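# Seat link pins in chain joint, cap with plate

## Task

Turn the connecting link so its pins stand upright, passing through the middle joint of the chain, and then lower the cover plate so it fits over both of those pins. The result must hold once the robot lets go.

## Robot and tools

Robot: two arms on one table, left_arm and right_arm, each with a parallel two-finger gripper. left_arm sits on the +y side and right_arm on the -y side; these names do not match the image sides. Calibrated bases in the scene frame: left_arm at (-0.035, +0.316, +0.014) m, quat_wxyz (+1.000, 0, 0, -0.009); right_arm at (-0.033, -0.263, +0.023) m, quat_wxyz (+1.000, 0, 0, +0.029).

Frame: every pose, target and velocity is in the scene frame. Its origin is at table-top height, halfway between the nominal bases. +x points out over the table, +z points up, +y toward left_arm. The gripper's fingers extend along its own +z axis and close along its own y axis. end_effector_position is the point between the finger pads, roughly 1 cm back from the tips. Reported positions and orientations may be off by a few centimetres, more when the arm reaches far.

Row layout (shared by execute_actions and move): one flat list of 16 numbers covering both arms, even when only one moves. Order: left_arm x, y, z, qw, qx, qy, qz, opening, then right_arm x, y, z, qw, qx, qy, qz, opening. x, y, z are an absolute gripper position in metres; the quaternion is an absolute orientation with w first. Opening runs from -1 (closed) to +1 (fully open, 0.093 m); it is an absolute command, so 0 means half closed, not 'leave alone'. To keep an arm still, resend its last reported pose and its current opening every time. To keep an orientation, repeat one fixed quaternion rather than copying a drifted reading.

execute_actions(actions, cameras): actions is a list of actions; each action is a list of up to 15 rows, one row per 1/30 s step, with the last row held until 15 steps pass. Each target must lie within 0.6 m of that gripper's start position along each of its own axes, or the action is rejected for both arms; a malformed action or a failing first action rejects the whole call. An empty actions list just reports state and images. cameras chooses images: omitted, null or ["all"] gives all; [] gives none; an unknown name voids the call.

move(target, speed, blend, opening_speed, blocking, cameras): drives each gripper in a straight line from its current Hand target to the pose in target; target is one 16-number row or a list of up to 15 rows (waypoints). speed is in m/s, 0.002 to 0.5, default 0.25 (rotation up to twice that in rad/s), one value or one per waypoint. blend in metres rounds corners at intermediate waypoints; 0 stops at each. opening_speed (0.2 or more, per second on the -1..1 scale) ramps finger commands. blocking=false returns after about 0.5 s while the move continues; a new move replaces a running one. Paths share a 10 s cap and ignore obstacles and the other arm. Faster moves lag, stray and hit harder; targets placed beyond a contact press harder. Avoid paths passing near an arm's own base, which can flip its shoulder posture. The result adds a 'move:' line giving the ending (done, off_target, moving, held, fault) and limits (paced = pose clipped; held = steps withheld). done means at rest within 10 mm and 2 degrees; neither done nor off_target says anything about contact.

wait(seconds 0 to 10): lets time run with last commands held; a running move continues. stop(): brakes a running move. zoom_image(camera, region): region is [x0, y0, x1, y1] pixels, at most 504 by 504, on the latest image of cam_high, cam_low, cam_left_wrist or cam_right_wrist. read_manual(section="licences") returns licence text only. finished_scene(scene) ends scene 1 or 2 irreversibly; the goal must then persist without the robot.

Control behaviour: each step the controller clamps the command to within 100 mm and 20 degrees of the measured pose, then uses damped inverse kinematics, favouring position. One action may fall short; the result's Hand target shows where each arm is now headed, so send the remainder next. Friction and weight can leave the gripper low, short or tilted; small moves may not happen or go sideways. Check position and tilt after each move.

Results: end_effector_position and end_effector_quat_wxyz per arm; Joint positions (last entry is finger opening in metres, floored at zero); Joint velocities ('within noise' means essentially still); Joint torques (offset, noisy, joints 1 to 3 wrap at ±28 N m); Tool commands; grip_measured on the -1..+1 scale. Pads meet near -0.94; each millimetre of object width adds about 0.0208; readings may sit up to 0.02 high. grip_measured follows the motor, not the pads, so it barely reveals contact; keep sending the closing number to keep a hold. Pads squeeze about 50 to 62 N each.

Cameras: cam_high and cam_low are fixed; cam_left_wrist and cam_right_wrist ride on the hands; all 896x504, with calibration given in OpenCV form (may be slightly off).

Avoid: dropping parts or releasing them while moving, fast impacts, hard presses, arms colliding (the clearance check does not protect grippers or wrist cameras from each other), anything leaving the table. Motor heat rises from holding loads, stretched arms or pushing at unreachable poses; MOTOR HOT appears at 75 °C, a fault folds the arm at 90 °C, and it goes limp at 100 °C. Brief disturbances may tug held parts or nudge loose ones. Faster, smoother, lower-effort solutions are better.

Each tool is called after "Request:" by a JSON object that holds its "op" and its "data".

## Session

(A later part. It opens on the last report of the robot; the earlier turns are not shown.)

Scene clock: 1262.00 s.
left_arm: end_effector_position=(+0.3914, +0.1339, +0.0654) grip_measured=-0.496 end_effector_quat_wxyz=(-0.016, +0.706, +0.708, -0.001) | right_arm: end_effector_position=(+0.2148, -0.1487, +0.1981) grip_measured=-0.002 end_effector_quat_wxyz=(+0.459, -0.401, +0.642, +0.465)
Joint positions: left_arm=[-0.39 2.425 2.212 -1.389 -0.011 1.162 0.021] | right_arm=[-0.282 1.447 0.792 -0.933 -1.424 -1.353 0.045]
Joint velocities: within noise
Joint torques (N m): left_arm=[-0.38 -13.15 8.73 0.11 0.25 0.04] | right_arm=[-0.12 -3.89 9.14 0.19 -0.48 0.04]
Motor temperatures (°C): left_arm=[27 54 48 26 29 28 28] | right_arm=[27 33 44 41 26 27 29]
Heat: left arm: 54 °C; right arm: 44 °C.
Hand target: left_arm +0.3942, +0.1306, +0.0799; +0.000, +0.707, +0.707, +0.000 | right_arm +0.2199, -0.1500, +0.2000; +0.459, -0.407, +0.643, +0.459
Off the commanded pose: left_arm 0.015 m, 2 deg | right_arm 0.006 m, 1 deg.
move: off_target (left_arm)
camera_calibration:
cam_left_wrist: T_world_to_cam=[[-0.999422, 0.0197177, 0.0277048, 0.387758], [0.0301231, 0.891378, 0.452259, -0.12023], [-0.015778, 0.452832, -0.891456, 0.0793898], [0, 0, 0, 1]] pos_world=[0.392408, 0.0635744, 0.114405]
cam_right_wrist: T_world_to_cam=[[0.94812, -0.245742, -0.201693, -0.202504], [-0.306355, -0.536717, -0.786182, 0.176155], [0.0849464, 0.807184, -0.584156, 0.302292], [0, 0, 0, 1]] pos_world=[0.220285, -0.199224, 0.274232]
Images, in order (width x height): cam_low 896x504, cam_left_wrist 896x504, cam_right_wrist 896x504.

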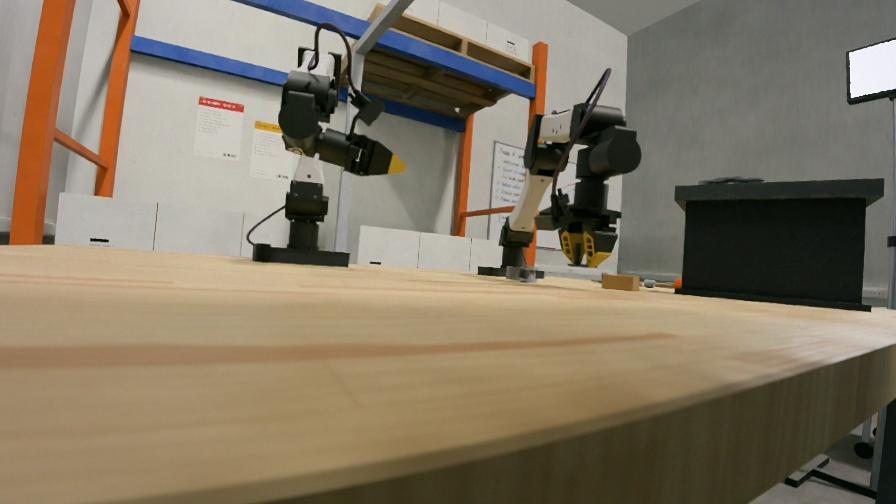

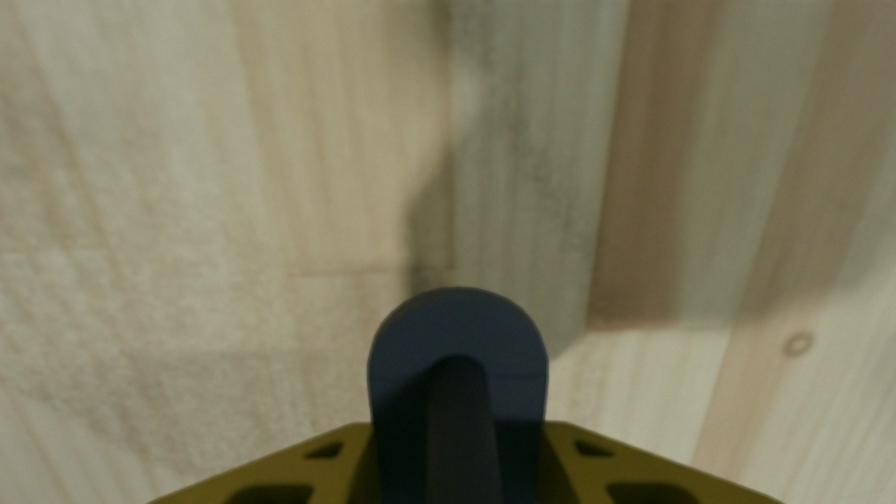

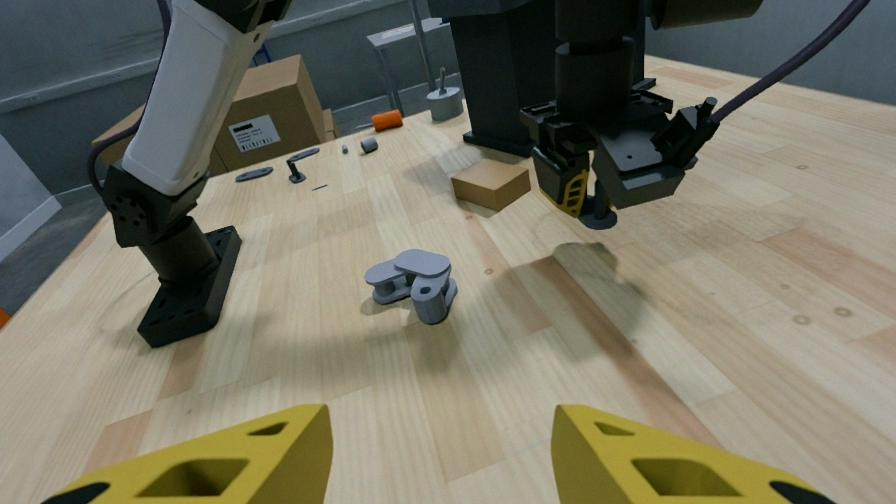

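Request:
{"op": "move", "data": {"target": [[0.33,0.14,0.13,0,0.3827,0.9239,0,-0.7,0.22,-0.15,0.20,0.45,-0.40,0.63,0.45,0],[0.31,0.15,0.07,0,0,1,0,-0.7,0.22,-0.15,0.20,0.45,-0.40,0.63,0.45,0]], "speed": 0.12, "cameras": ["cam_right_wrist","cam_left_wrist","cam_low"]}}

Request:
{"op": "zoom_image", "data": {"camera": "cam_right_wrist", "region": [390, 150, 640, 325]}}

Scene clock: 1282.73 s.
left_arm: end_effector_position=(+0.3084, +0.1557, +0.0570) grip_measured=-0.496 end_effector_quat_wxyz=(-0.018, +0.001, +1.000, +0.014) | right_arm: end_effector_position=(+0.2148, -0.1487, +0.1981) grip_measured=-0.002 end_effector_quat_wxyz=(+0.459, -0.401, +0.642, +0.465)
Joint positions: left_arm=[-0.424 2.064 1.581 -1.132 -0.011 -0.439 0.021] | right_arm=[-0.282 1.447 0.792 -0.933 -1.424 -1.353 0.045]
Joint velocities: within noise
Joint torques (N m): left_arm=[-1.02 -12.42 5.98 0.33 0.19 -0.07] | right_arm=[0.05 -3.95 8.95 0.14 -0.44 0.08]
Motor temperatures (°C): left_arm=[27 57 49 26 29 28 29] | right_arm=[27 33 44 40 26 27 29]
Heat: left arm: 57 °C; right arm: 44 °C.
Hand target: left_arm +0.3099, +0.1501, +0.0700; +0.000, +0.000, +1.000, +0.000 | right_arm +0.2199, -0.1500, +0.2000; +0.459, -0.407, +0.643, +0.459
Off the commanded pose: left_arm 0.014 m, 3 deg | right_arm 0.006 m, 1 deg.
move: off_target (left_arm)
camera_calibration:
cam_left_wrist: T_world_to_cam=[[-0.0249808, -0.99938, -0.0248211, 0.165744], [-0.884746, 0.0105427, 0.465954, 0.285179], [-0.465403, 0.0336003, -0.884461, 0.264243], [0, 0, 0, 1]] pos_world=[0.379431, 0.153756, 0.104946]
cam_right_wrist: T_world_to_cam=[[0.94812, -0.245742, -0.201693, -0.202504], [-0.306355, -0.536717, -0.786182, 0.176155], [0.0849464, 0.807184, -0.584156, 0.302292], [0, 0, 0, 1]] pos_world=[0.220285, -0.199224, 0.274232]
Images, in order (width x height): cam_low 896x504, cam_left_wrist 896x504, cam_right_wrist 896x504.

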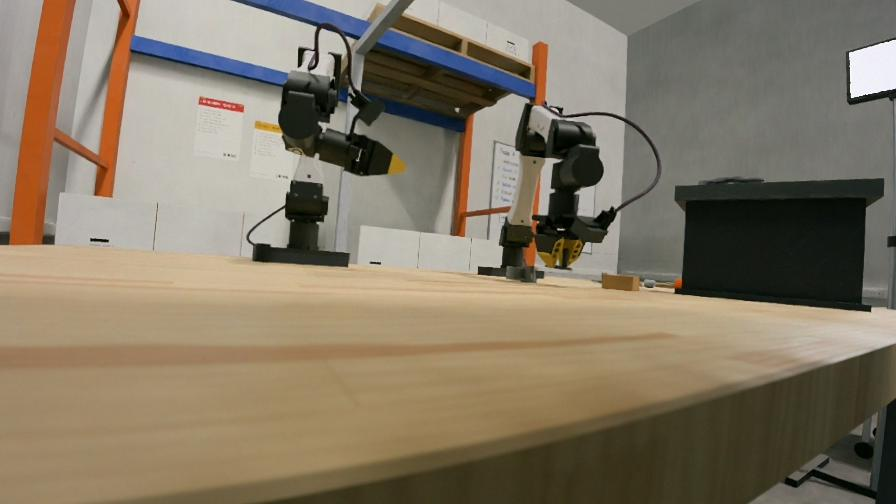

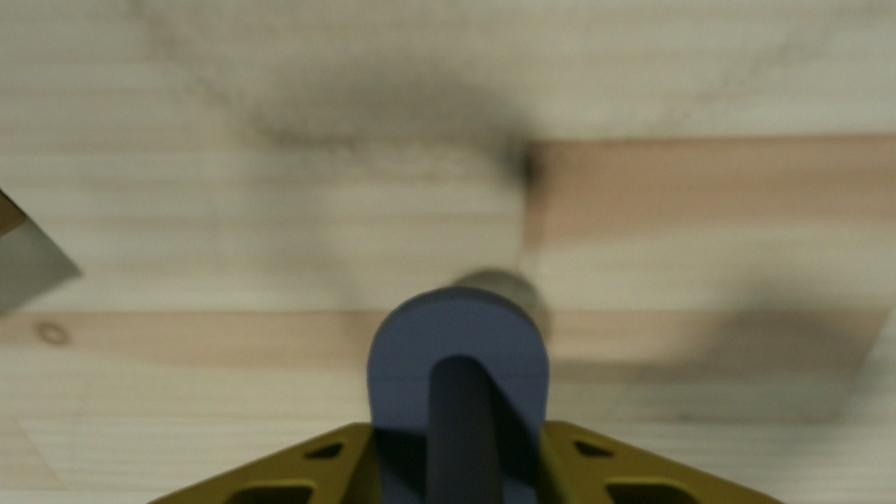

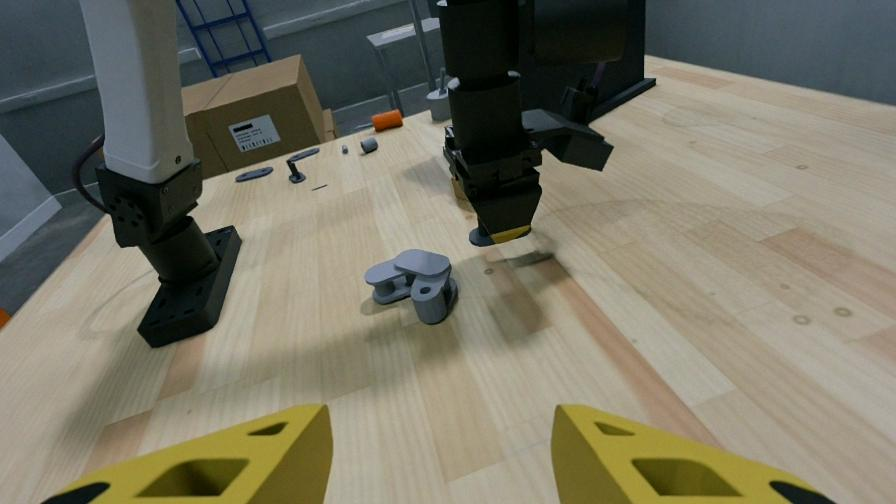

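Scaled by 2.016 from the camera's 896x504 image, which has a finer 1280x720 frame.

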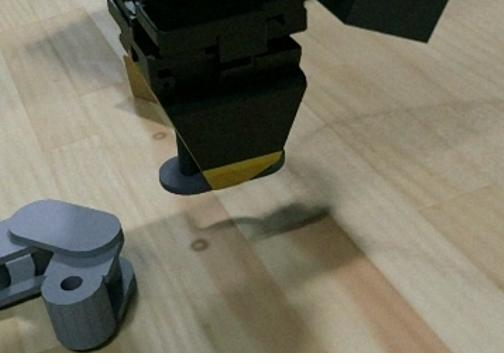

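Request:
{"op": "move", "data": {"target": [[0.312,0.147,0.034,0,0,1,0,-0.7,0.22,-0.15,0.20,0.45,-0.40,0.63,0.45,0]], "speed": 0.06, "cameras": ["cam_right_wrist","cam_left_wrist","cam_low"]}}

Request:
{"op": "zoom_image", "data": {"camera": "cam_right_wrist", "region": [390, 150, 640, 325]}}

Request:
{"op": "zoom_image", "data": {"camera": "cam_low", "region": [490, 210, 620, 300]}}

Scene clock: 1290.77 s.
left_arm: end_effector_position=(+0.3127, +0.1517, +0.0365) grip_measured=-0.496 end_effector_quat_wxyz=(+0.001, +0.001, +1.000, +0.006) | right_arm: end_effector_position=(+0.2148, -0.1487, +0.1981) grip_measured=-0.002 end_effector_quat_wxyz=(+0.459, -0.401, +0.642, +0.465)
Joint positions: left_arm=[-0.428 2.07 1.505 -1.01 -0.011 -0.444 0.021] | right_arm=[-0.282 1.447 0.792 -0.933 -1.424 -1.353 0.045]
Joint velocities: within noise
Joint torques (N m): left_arm=[-1.03 -8.77 6.04 0.4 0.16 -0.09] | right_arm=[-0.14 -3.84 9.17 0.16 -0.42 0.02]
Motor temperatures (°C): left_arm=[27 58 49 26 29 28 29] | right_arm=[27 33 44 40 26 27 29]
Heat: left arm: 58 °C; right arm: 44 °C.
Hand target: left_arm +0.3119, +0.1471, +0.0340; +0.000, +0.000, +1.000, +0.000 | right_arm +0.2199, -0.1500, +0.2000; +0.459, -0.407, +0.643, +0.459
Off the commanded pose: left_arm 0.005 m, 1 deg | right_arm 0.006 m, 1 deg.
move: done
camera_calibration:
cam_left_wrist: T_world_to_cam=[[-0.0232196, -0.999698, -0.00798791, 0.160242], [-0.901679, 0.0174907, 0.432052, 0.304069], [-0.431782, 0.0172346, -0.901813, 0.240864], [0, 0, 0, 1]] pos_world=[0.381894, 0.150724, 0.0871207]
cam_right_wrist: T_world_to_cam=[[0.94812, -0.245742, -0.201693, -0.202504], [-0.306355, -0.536717, -0.786182, 0.176155], [0.0849464, 0.807184, -0.584156, 0.302292], [0, 0, 0, 1]] pos_world=[0.220285, -0.199224, 0.274232]
Images, in order (width x height): cam_low 896x504, cam_left_wrist 896x504, cam_right_wrist 896x504.

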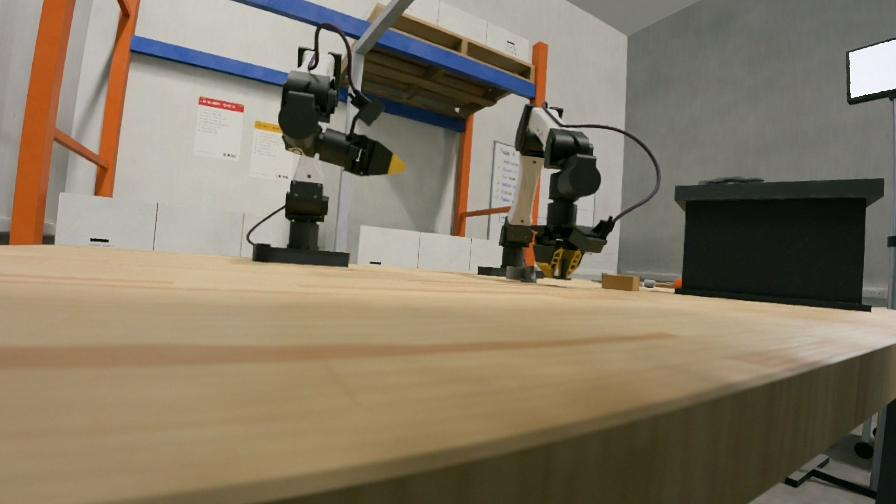

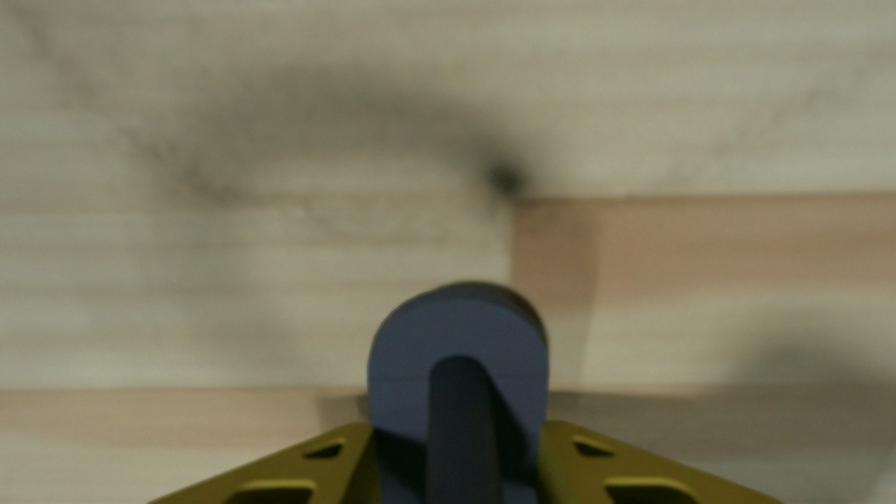

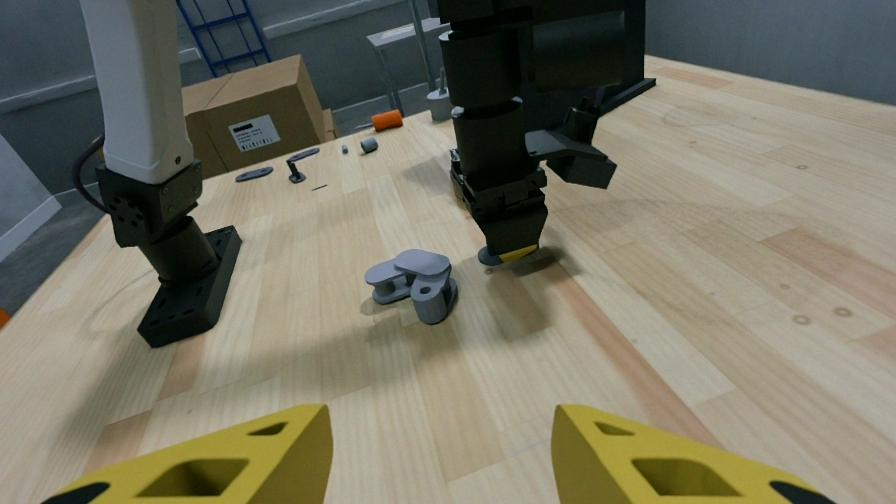

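Scaled by 2.016 from the camera's 896x504 image, which has a finer 1280x720 frame.

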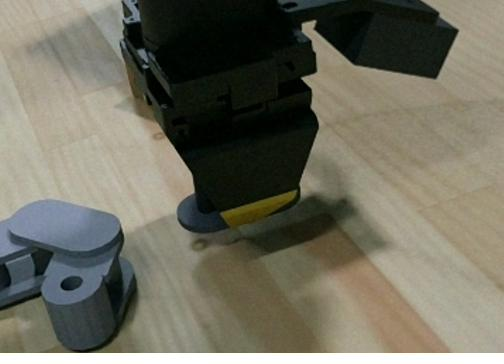

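Scaled by 3.877 from the camera's 896x504 image, which has a finer 1280x720 frame.

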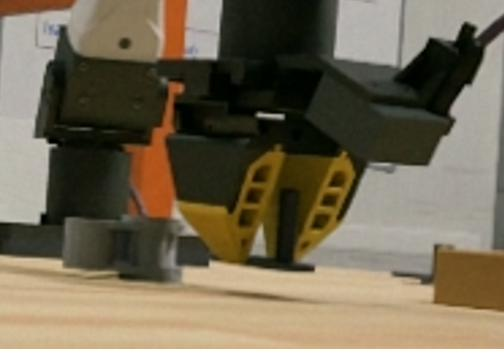

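Request:
{"op": "move", "data": {"target": [[0.312,0.147,0.022,0,0,1,0,-0.7,0.22,-0.15,0.20,0.45,-0.40,0.63,0.45,0]], "speed": 0.05, "cameras": ["cam_right_wrist","cam_left_wrist","cam_low"]}}

Request:
{"op": "zoom_image", "data": {"camera": "cam_right_wrist", "region": [390, 150, 640, 325]}}

Request:
{"op": "zoom_image", "data": {"camera": "cam_low", "region": [490, 210, 620, 300]}}

Scene clock: 1297.70 s.
left_arm: end_effector_position=(+0.3128, +0.1517, +0.0245) grip_measured=-0.496 end_effector_quat_wxyz=(+0.001, +0.001, +1.000, +0.006) | right_arm: end_effector_position=(+0.2148, -0.1487, +0.1981) grip_measured=-0.002 end_effector_quat_wxyz=(+0.459, -0.401, +0.642, +0.465)
Joint positions: left_arm=[-0.428 2.085 1.479 -0.968 -0.011 -0.445 0.021] | right_arm=[-0.282 1.447 0.792 -0.933 -1.424 -1.353 0.045]
Joint velocities: within noise
Joint torques (N m): left_arm=[-1.06 -8.83 5.87 0.42 0.18 -0.07] | right_arm=[-0.12 -3.96 8.98 0.17 -0.41 0.01]
Motor temperatures (°C): left_arm=[27 57 49 26 29 28 29] | right_arm=[27 33 44 39 26 27 29]
Heat: left arm: 57 °C; right arm: 44 °C.
Hand target: left_arm +0.3119, +0.1471, +0.0220; +0.000, +0.000, +1.000, +0.000 | right_arm +0.2199, -0.1500, +0.2000; +0.459, -0.407, +0.643, +0.459
Off the commanded pose: left_arm 0.005 m, 1 deg | right_arm 0.006 m, 1 deg.
move: done
camera_calibration:
cam_left_wrist: T_world_to_cam=[[-0.0228382, -0.999707, -0.00798745, 0.160017], [-0.901687, 0.017147, 0.432048, 0.309316], [-0.431785, 0.0170694, -0.901815, 0.230113], [0, 0, 0, 1]] pos_world=[0.38192, 0.150738, 0.0751581]
cam_right_wrist: T_world_to_cam=[[0.94812, -0.245742, -0.201693, -0.202504], [-0.306355, -0.536717, -0.786182, 0.176155], [0.0849464, 0.807184, -0.584156, 0.302292], [0, 0, 0, 1]] pos_world=[0.220285, -0.199224, 0.274232]
Images, in order (width x height): cam_low 896x504, cam_left_wrist 896x504, cam_right_wrist 896x504.

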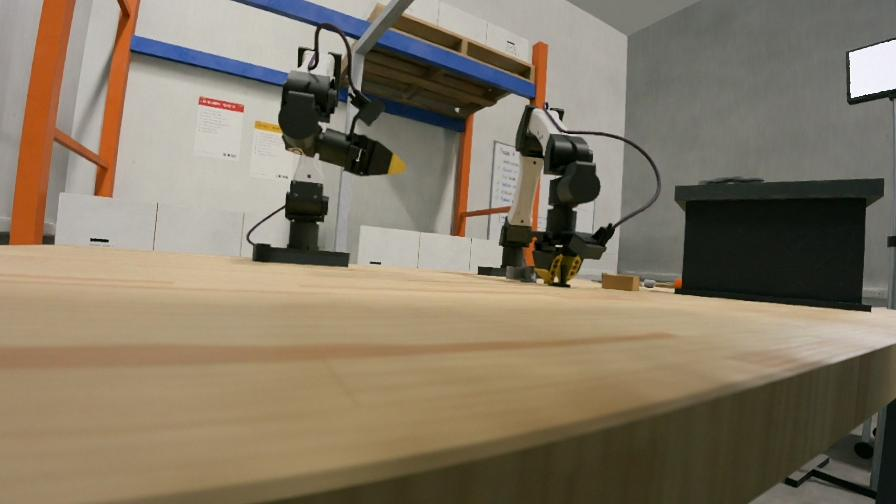

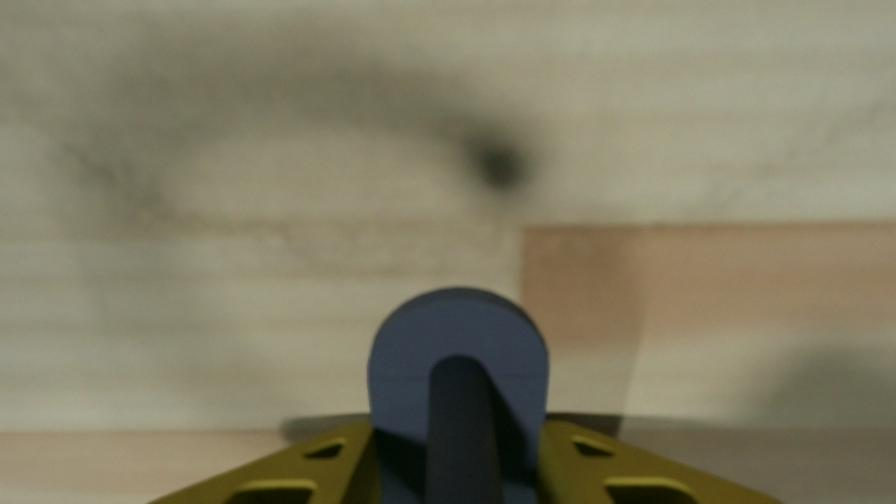

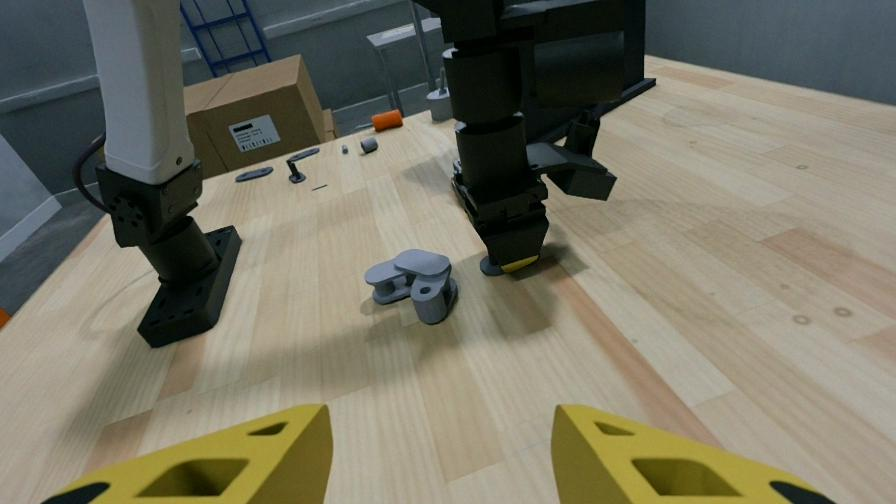

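Scaled by 2.016 from the camera's 896x504 image, which has a finer 1280x720 frame.

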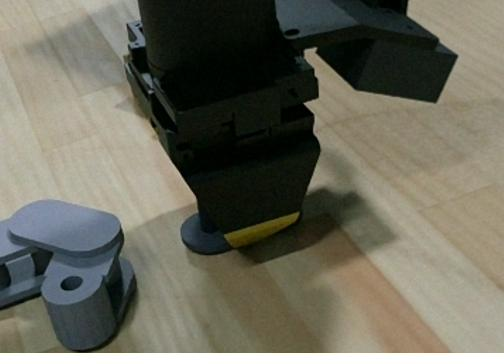

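Scaled by 3.877 from the camera's 896x504 image, which has a finer 1280x720 frame.

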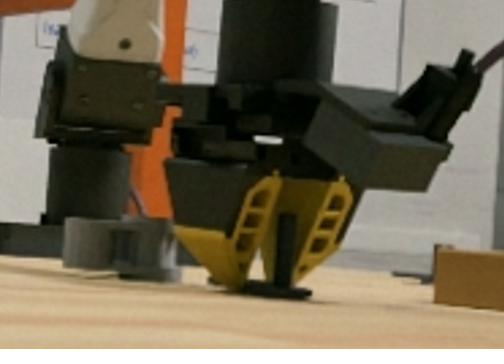

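Request:
{"op": "move", "data": {"target": [[0.312,0.147,0.0165,0,0,1,0,-0.7,0.22,-0.15,0.20,0.45,-0.40,0.63,0.45,0]], "speed": 0.05, "cameras": ["cam_right_wrist","cam_low"]}}

Request:
{"op": "zoom_image", "data": {"camera": "cam_right_wrist", "region": [390, 150, 640, 325]}}

Request:
{"op": "zoom_image", "data": {"camera": "cam_low", "region": [490, 210, 620, 300]}}

Scene clock: 1307.87 s.
left_arm: end_effector_position=(+0.3133, +0.1515, +0.0227) grip_measured=-0.496 end_effector_quat_wxyz=(+0.003, +0.001, +1.000, +0.005) | right_arm: end_effector_position=(+0.2148, -0.1487, +0.1981) grip_measured=-0.002 end_effector_quat_wxyz=(+0.459, -0.401, +0.642, +0.465)
Joint positions: left_arm=[-0.428 2.086 1.473 -0.956 -0.011 -0.445 0.021] | right_arm=[-0.282 1.447 0.792 -0.933 -1.424 -1.353 0.045]
Joint velocities: within noise
Joint torques (N m): left_arm=[-1.07 -8.34 5.42 0.5 0.18 -0.07] | right_arm=[0.02 -3.89 9.11 0.16 -0.47 -0.02]
Motor temperatures (°C): left_arm=[27 55 49 26 29 28 29] | right_arm=[27 32 45 39 26 27 29]
Heat: left arm: 55 °C; right arm: 45 °C.
Hand target: left_arm +0.3119, +0.1471, +0.0166; +0.000, +0.000, +1.000, +0.000 | right_arm +0.2199, -0.1500, +0.2000; +0.459, -0.407, +0.643, +0.459
Off the commanded pose: left_arm 0.008 m, 1 deg | right_arm 0.006 m, 1 deg.
move: done
camera_calibration:
cam_right_wrist: T_world_to_cam=[[0.94812, -0.245742, -0.201693, -0.202504], [-0.306355, -0.536717, -0.786182, 0.176155], [0.0849464, 0.807184, -0.584156, 0.302292], [0, 0, 0, 1]] pos_world=[0.220285, -0.199224, 0.274232]
Images, in order (width x height): cam_low 896x504, cam_right_wrist 896x504.

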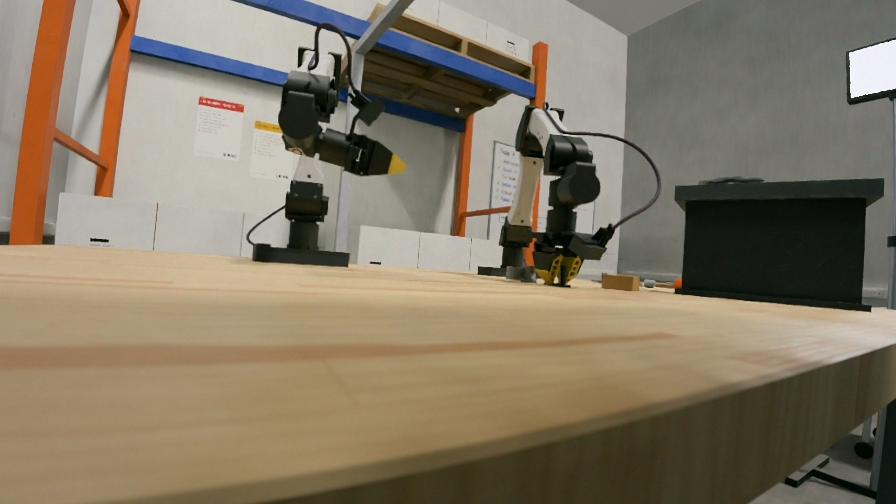

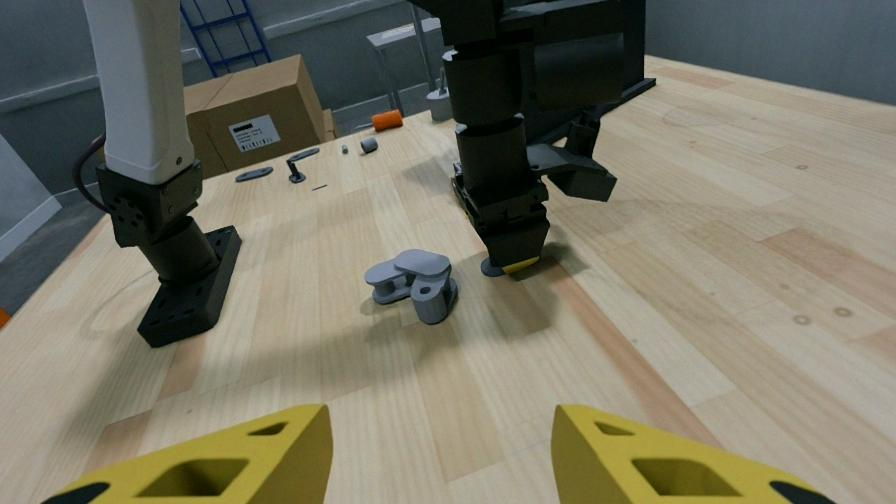

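Scaled by 2.016 from the camera's 896x504 image, which has a finer 1280x720 frame.

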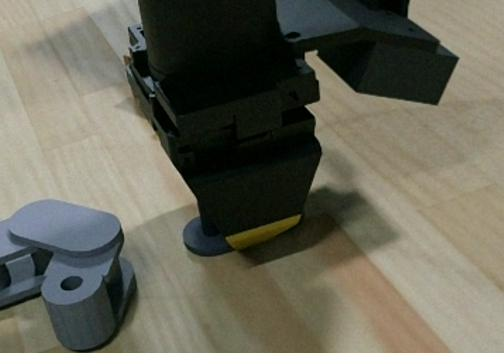

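Scaled by 3.877 from the camera's 896x504 image, which has a finer 1280x720 frame.

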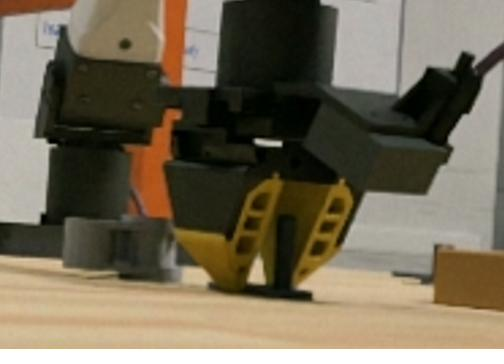

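Request:
{"op": "move", "data": {"target": [[0.312,0.147,0.020,0,0,1,0,0.1,0.22,-0.15,0.20,0.45,-0.40,0.63,0.45,0],[0.312,0.150,0.17,0,0,1,0,0.9,0.22,-0.15,0.20,0.45,-0.40,0.63,0.45,0]], "speed": 0.12, "opening_speed": 0.8, "cameras": ["cam_right_wrist","cam_left_wrist","cam_high"]}}

Request:
{"op": "zoom_image", "data": {"camera": "cam_right_wrist", "region": [340, 150, 640, 350]}}

Scene clock: 1321.30 s.
left_arm: end_effector_position=(+0.3116, +0.1523, +0.1603) grip_measured=+0.898 end_effector_quat_wxyz=(-0.008, +0.001, +1.000, +0.010) | right_arm: end_effector_position=(+0.2148, -0.1487, +0.1981) grip_measured=-0.002 end_effector_quat_wxyz=(+0.459, -0.401, +0.642, +0.465)
Joint positions: left_arm=[-0.428 2.042 1.961 -1.513 -0.011 -0.445 0.088] | right_arm=[-0.282 1.447 0.792 -0.933 -1.424 -1.353 0.045]
Joint velocities: within noise
Joint torques (N m): left_arm=[-0.38 -10.25 8.28 0.19 0.18 0.01] | right_arm=[-0.05 -3.84 9.2 0.12 -0.45 -0.01]
Motor temperatures (°C): left_arm=[27 54 49 26 29 28 29] | right_arm=[27 32 45 38 26 27 29]
Heat: left arm: 54 °C; right arm: 45 °C.
Hand target: left_arm +0.3119, +0.1501, +0.1700; +0.000, +0.000, +1.000, +0.000 | right_arm +0.2199, -0.1500, +0.2000; +0.459, -0.407, +0.643, +0.459
Off the commanded pose: left_arm 0.010 m, 1 deg | right_arm 0.006 m, 1 deg.
move: done
camera_calibration:
cam_left_wrist: T_world_to_cam=[[-0.0230485, -0.999607, -0.0159723, 0.162959], [-0.893964, 0.0134552, 0.447937, 0.24521], [-0.447546, 0.0246029, -0.893923, 0.354543], [0, 0, 0, 1]] pos_world=[0.381639, 0.150872, 0.209698]
cam_right_wrist: T_world_to_cam=[[0.94812, -0.245742, -0.201693, -0.202504], [-0.306355, -0.536717, -0.786182, 0.176155], [0.0849464, 0.807184, -0.584156, 0.302292], [0, 0, 0, 1]] pos_world=[0.220285, -0.199224, 0.274232]
Images, in order (width x height): cam_high 896x504, cam_left_wrist 896x504, cam_right_wrist 896x504.

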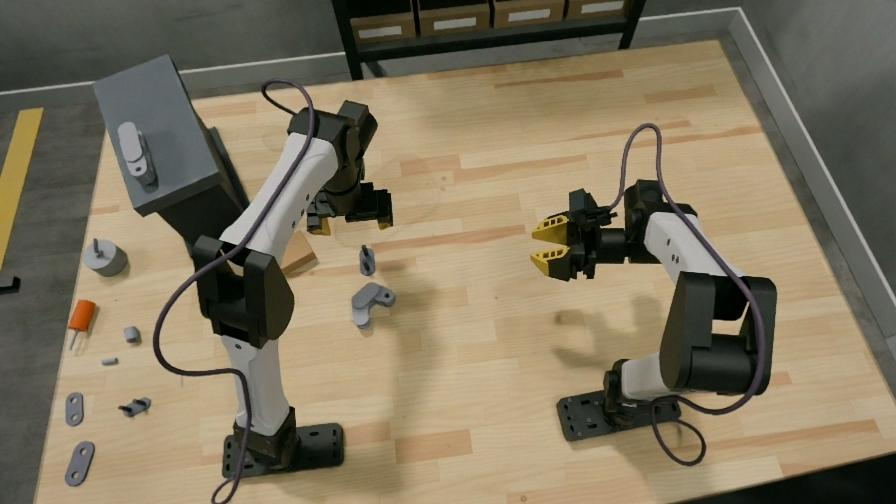

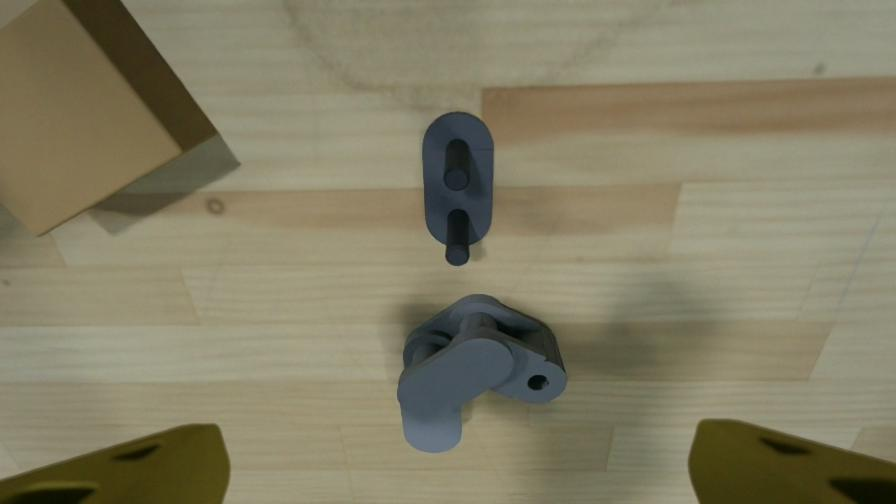

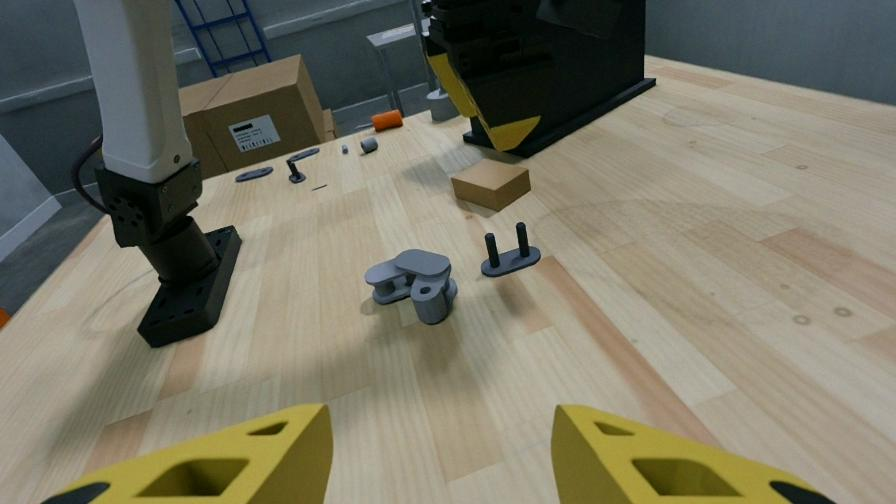

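Scaled by 1.680 from the camera's 896x504 image, which has a finer 1280x720 frame.

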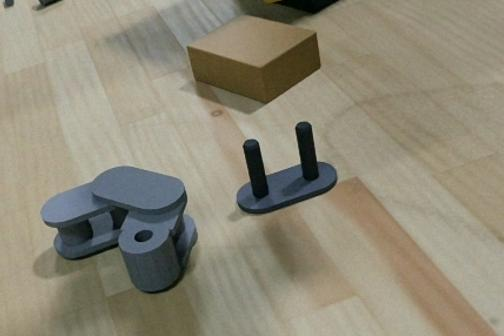

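Request:
{"op": "move", "data": {"target": [[0.25,0.115,0.15,0,0.6,0.8,0,0.6,0.22,-0.15,0.20,0.45,-0.40,0.63,0.45,0],[0.2228,0.1155,0.10,0,0.8934,0.4493,0,0.4,0.22,-0.15,0.20,0.45,-0.40,0.63,0.45,0]], "speed": 0.15, "blend": 0.02}}

Scene clock: 1437.40 s.
left_arm: end_effector_position=(+0.2237, +0.1199, +0.0927) grip_measured=+0.402 end_effector_quat_wxyz=(-0.018, +0.890, +0.456, -0.002) | right_arm: end_effector_position=(+0.2148, -0.1487, +0.1981) grip_measured=-0.002 end_effector_quat_wxyz=(+0.459, -0.401, +0.642, +0.465)
Joint positions: left_arm=[-0.637 1.821 1.388 -1.172 -0.011 1.541 0.064] | right_arm=[-0.282 1.447 0.792 -0.933 -1.424 -1.353 0.045]
Joint velocities: within noise
Joint torques (N m): left_arm=[-1.03 -9.81 5.75 0.32 0.26 0.1] | right_arm=[-0.09 -3.92 9.05 0.2 -0.44 0.07]
Motor temperatures (°C): left_arm=[27 54 52 25 29 28 28] | right_arm=[27 32 46 34 27 27 29]
Heat: left arm: 54 °C; right arm: 46 °C.
Hand target: left_arm +0.2228, +0.1156, +0.0999; +0.000, +0.893, +0.449, +0.000 | right_arm +0.2199, -0.1500, +0.2000; +0.459, -0.407, +0.643, +0.459
Off the commanded pose: left_arm 0.009 m, 2 deg | right_arm 0.006 m, 1 deg.
move: done
camera_calibration:
cam_left_wrist: T_world_to_cam=[[-0.798268, 0.601167, 0.0369576, 0.104037], [0.552419, 0.706324, 0.442651, -0.208744], [0.240003, 0.37377, -0.895932, 0.0600929], [0, 0, 0, 1]] pos_world=[0.183941, 0.0624369, 0.142395]
cam_right_wrist: T_world_to_cam=[[0.94812, -0.245742, -0.201693, -0.202504], [-0.306355, -0.536717, -0.786182, 0.176155], [0.0849464, 0.807184, -0.584156, 0.302292], [0, 0, 0, 1]] pos_world=[0.220285, -0.199224, 0.274232]

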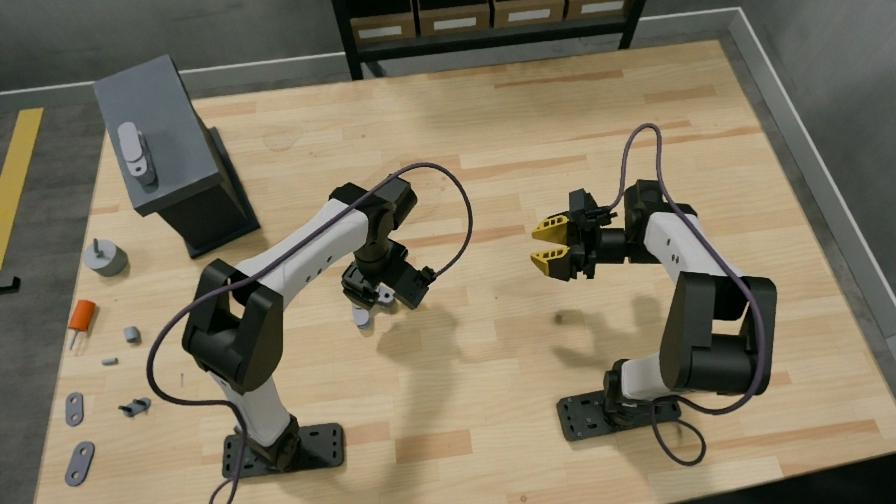

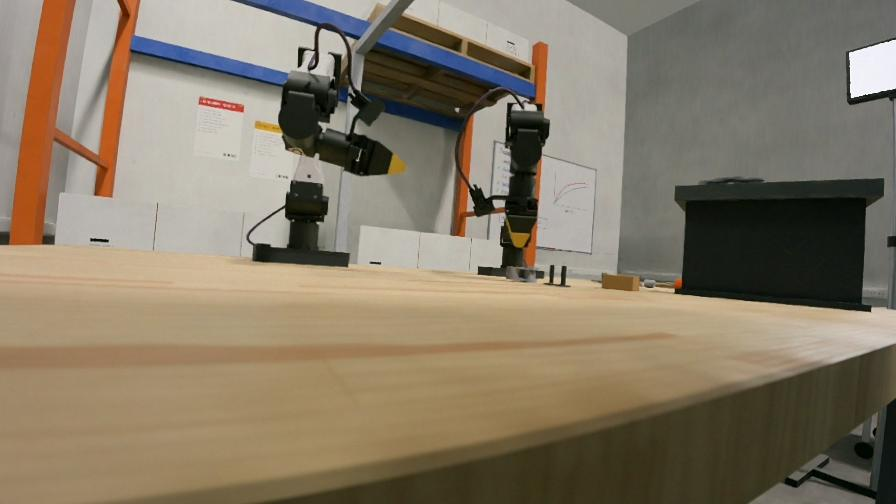

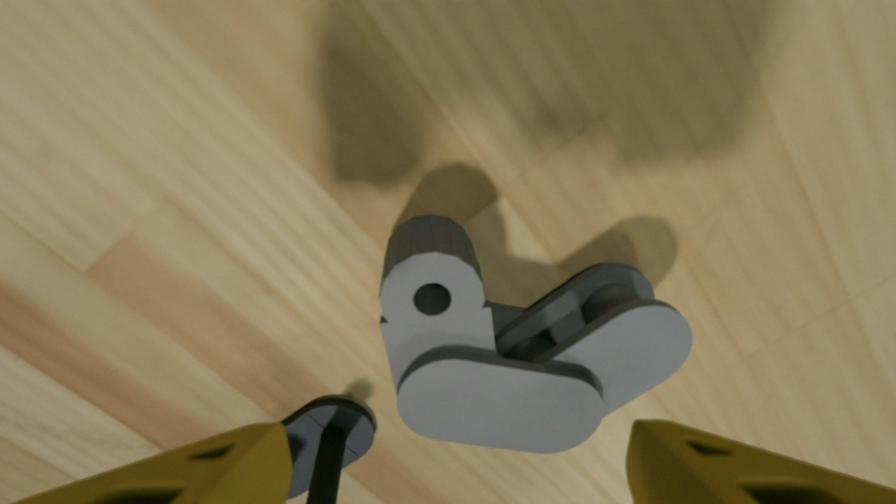

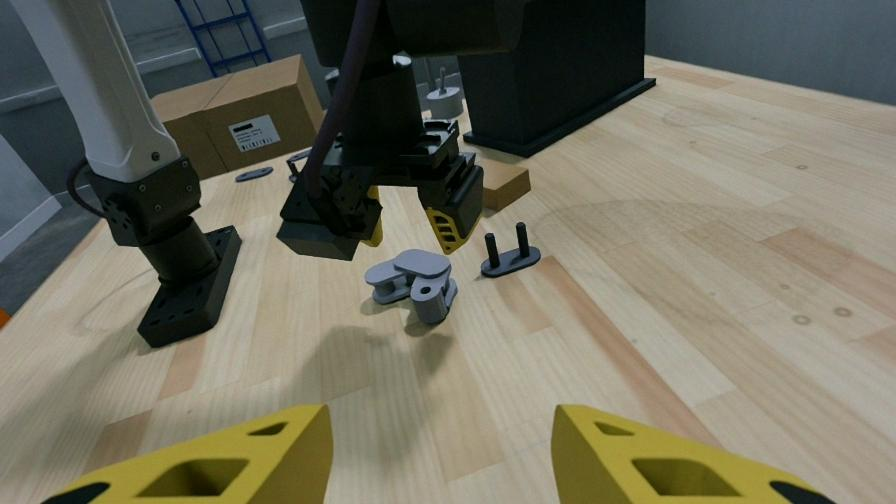

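Request:
{"op": "move", "data": {"target": [[0.2242,0.1127,0.058,0,0.8704,0.4924,0,0.3,0.22,-0.15,0.20,0.45,-0.40,0.63,0.45,0]], "speed": 0.08, "cameras": ["cam_left_wrist","cam_right_wrist"]}}

Request:
{"op": "zoom_image", "data": {"camera": "cam_right_wrist", "region": [290, 150, 540, 325]}}

Scene clock: 1461.17 s.
left_arm: end_effector_position=(+0.2258, +0.1167, +0.0609) grip_measured=+0.302 end_effector_quat_wxyz=(-0.003, +0.871, +0.492, +0.005) | right_arm: end_effector_position=(+0.2148, -0.1487, +0.1981) grip_measured=-0.002 end_effector_quat_wxyz=(+0.459, -0.401, +0.642, +0.465)
Joint positions: left_arm=[-0.64 1.835 1.277 -1.014 -0.011 1.456 0.06] | right_arm=[-0.282 1.447 0.792 -0.933 -1.424 -1.353 0.045]
Joint velocities: within noise
Joint torques (N m): left_arm=[-1.06 -7.04 5.75 0.35 0.26 -0.07] | right_arm=[-0.23 -3.84 9.2 0.15 -0.45 -0.01]
Motor temperatures (°C): left_arm=[27 52 49 25 29 28 27] | right_arm=[27 32 46 33 27 27 29]
Heat: left arm: 52 °C; right arm: 46 °C.
Hand target: left_arm +0.2242, +0.1127, +0.0581; +0.000, +0.870, +0.492, +0.000 | right_arm +0.2199, -0.1500, +0.2000; +0.459, -0.407, +0.643, +0.459
Off the commanded pose: left_arm 0.005 m, 1 deg | right_arm 0.006 m, 1 deg.
move: done
camera_calibration:
cam_left_wrist: T_world_to_cam=[[-0.84479, 0.535085, 0.0036385, 0.129108], [0.481139, 0.756609, 0.442773, -0.183377], [0.234169, 0.375801, -0.896626, 0.033461], [0, 0, 0, 1]] pos_world=[0.189464, 0.0570861, 0.110727]
cam_right_wrist: T_world_to_cam=[[0.94812, -0.245742, -0.201693, -0.202504], [-0.306355, -0.536717, -0.786182, 0.176155], [0.0849464, 0.807184, -0.584156, 0.302292], [0, 0, 0, 1]] pos_world=[0.220285, -0.199224, 0.274232]
Images, in order (width x height): cam_left_wrist 896x504, cam_right_wrist 896x504.

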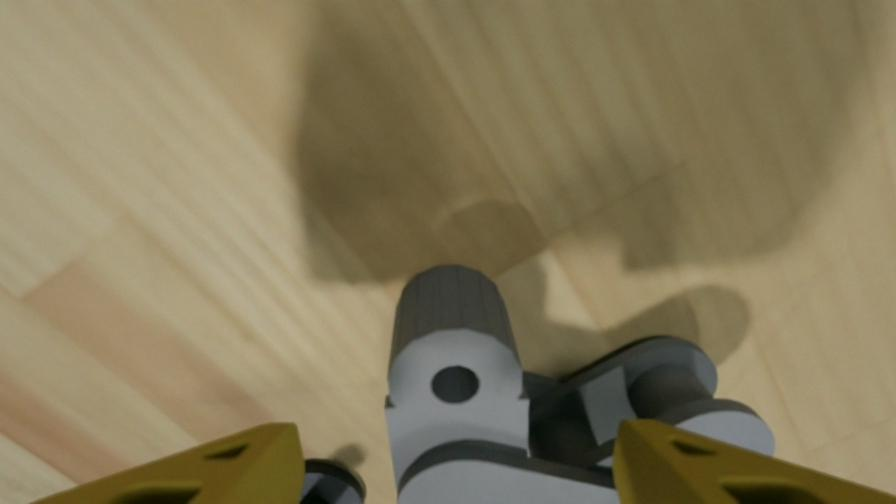

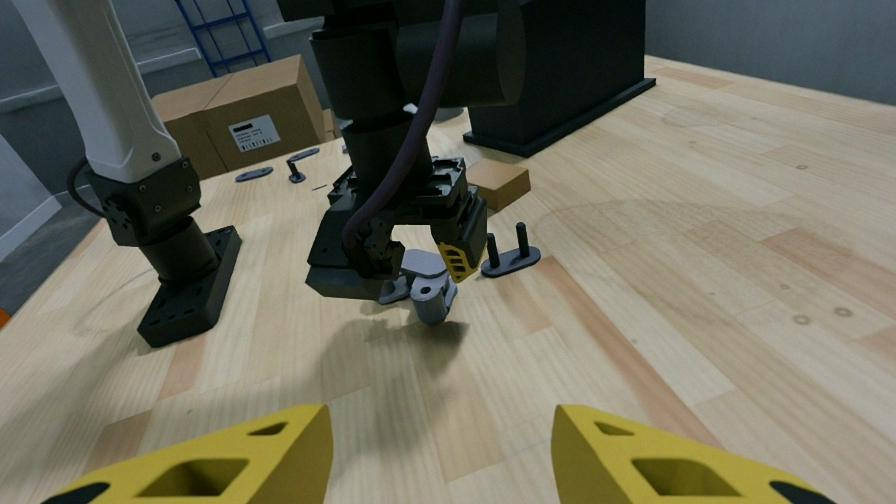

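Scaled by 2.016 from the camera's 896x504 image, which has a finer 1280x720 frame.

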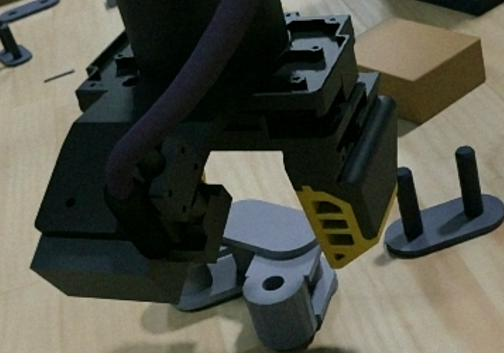

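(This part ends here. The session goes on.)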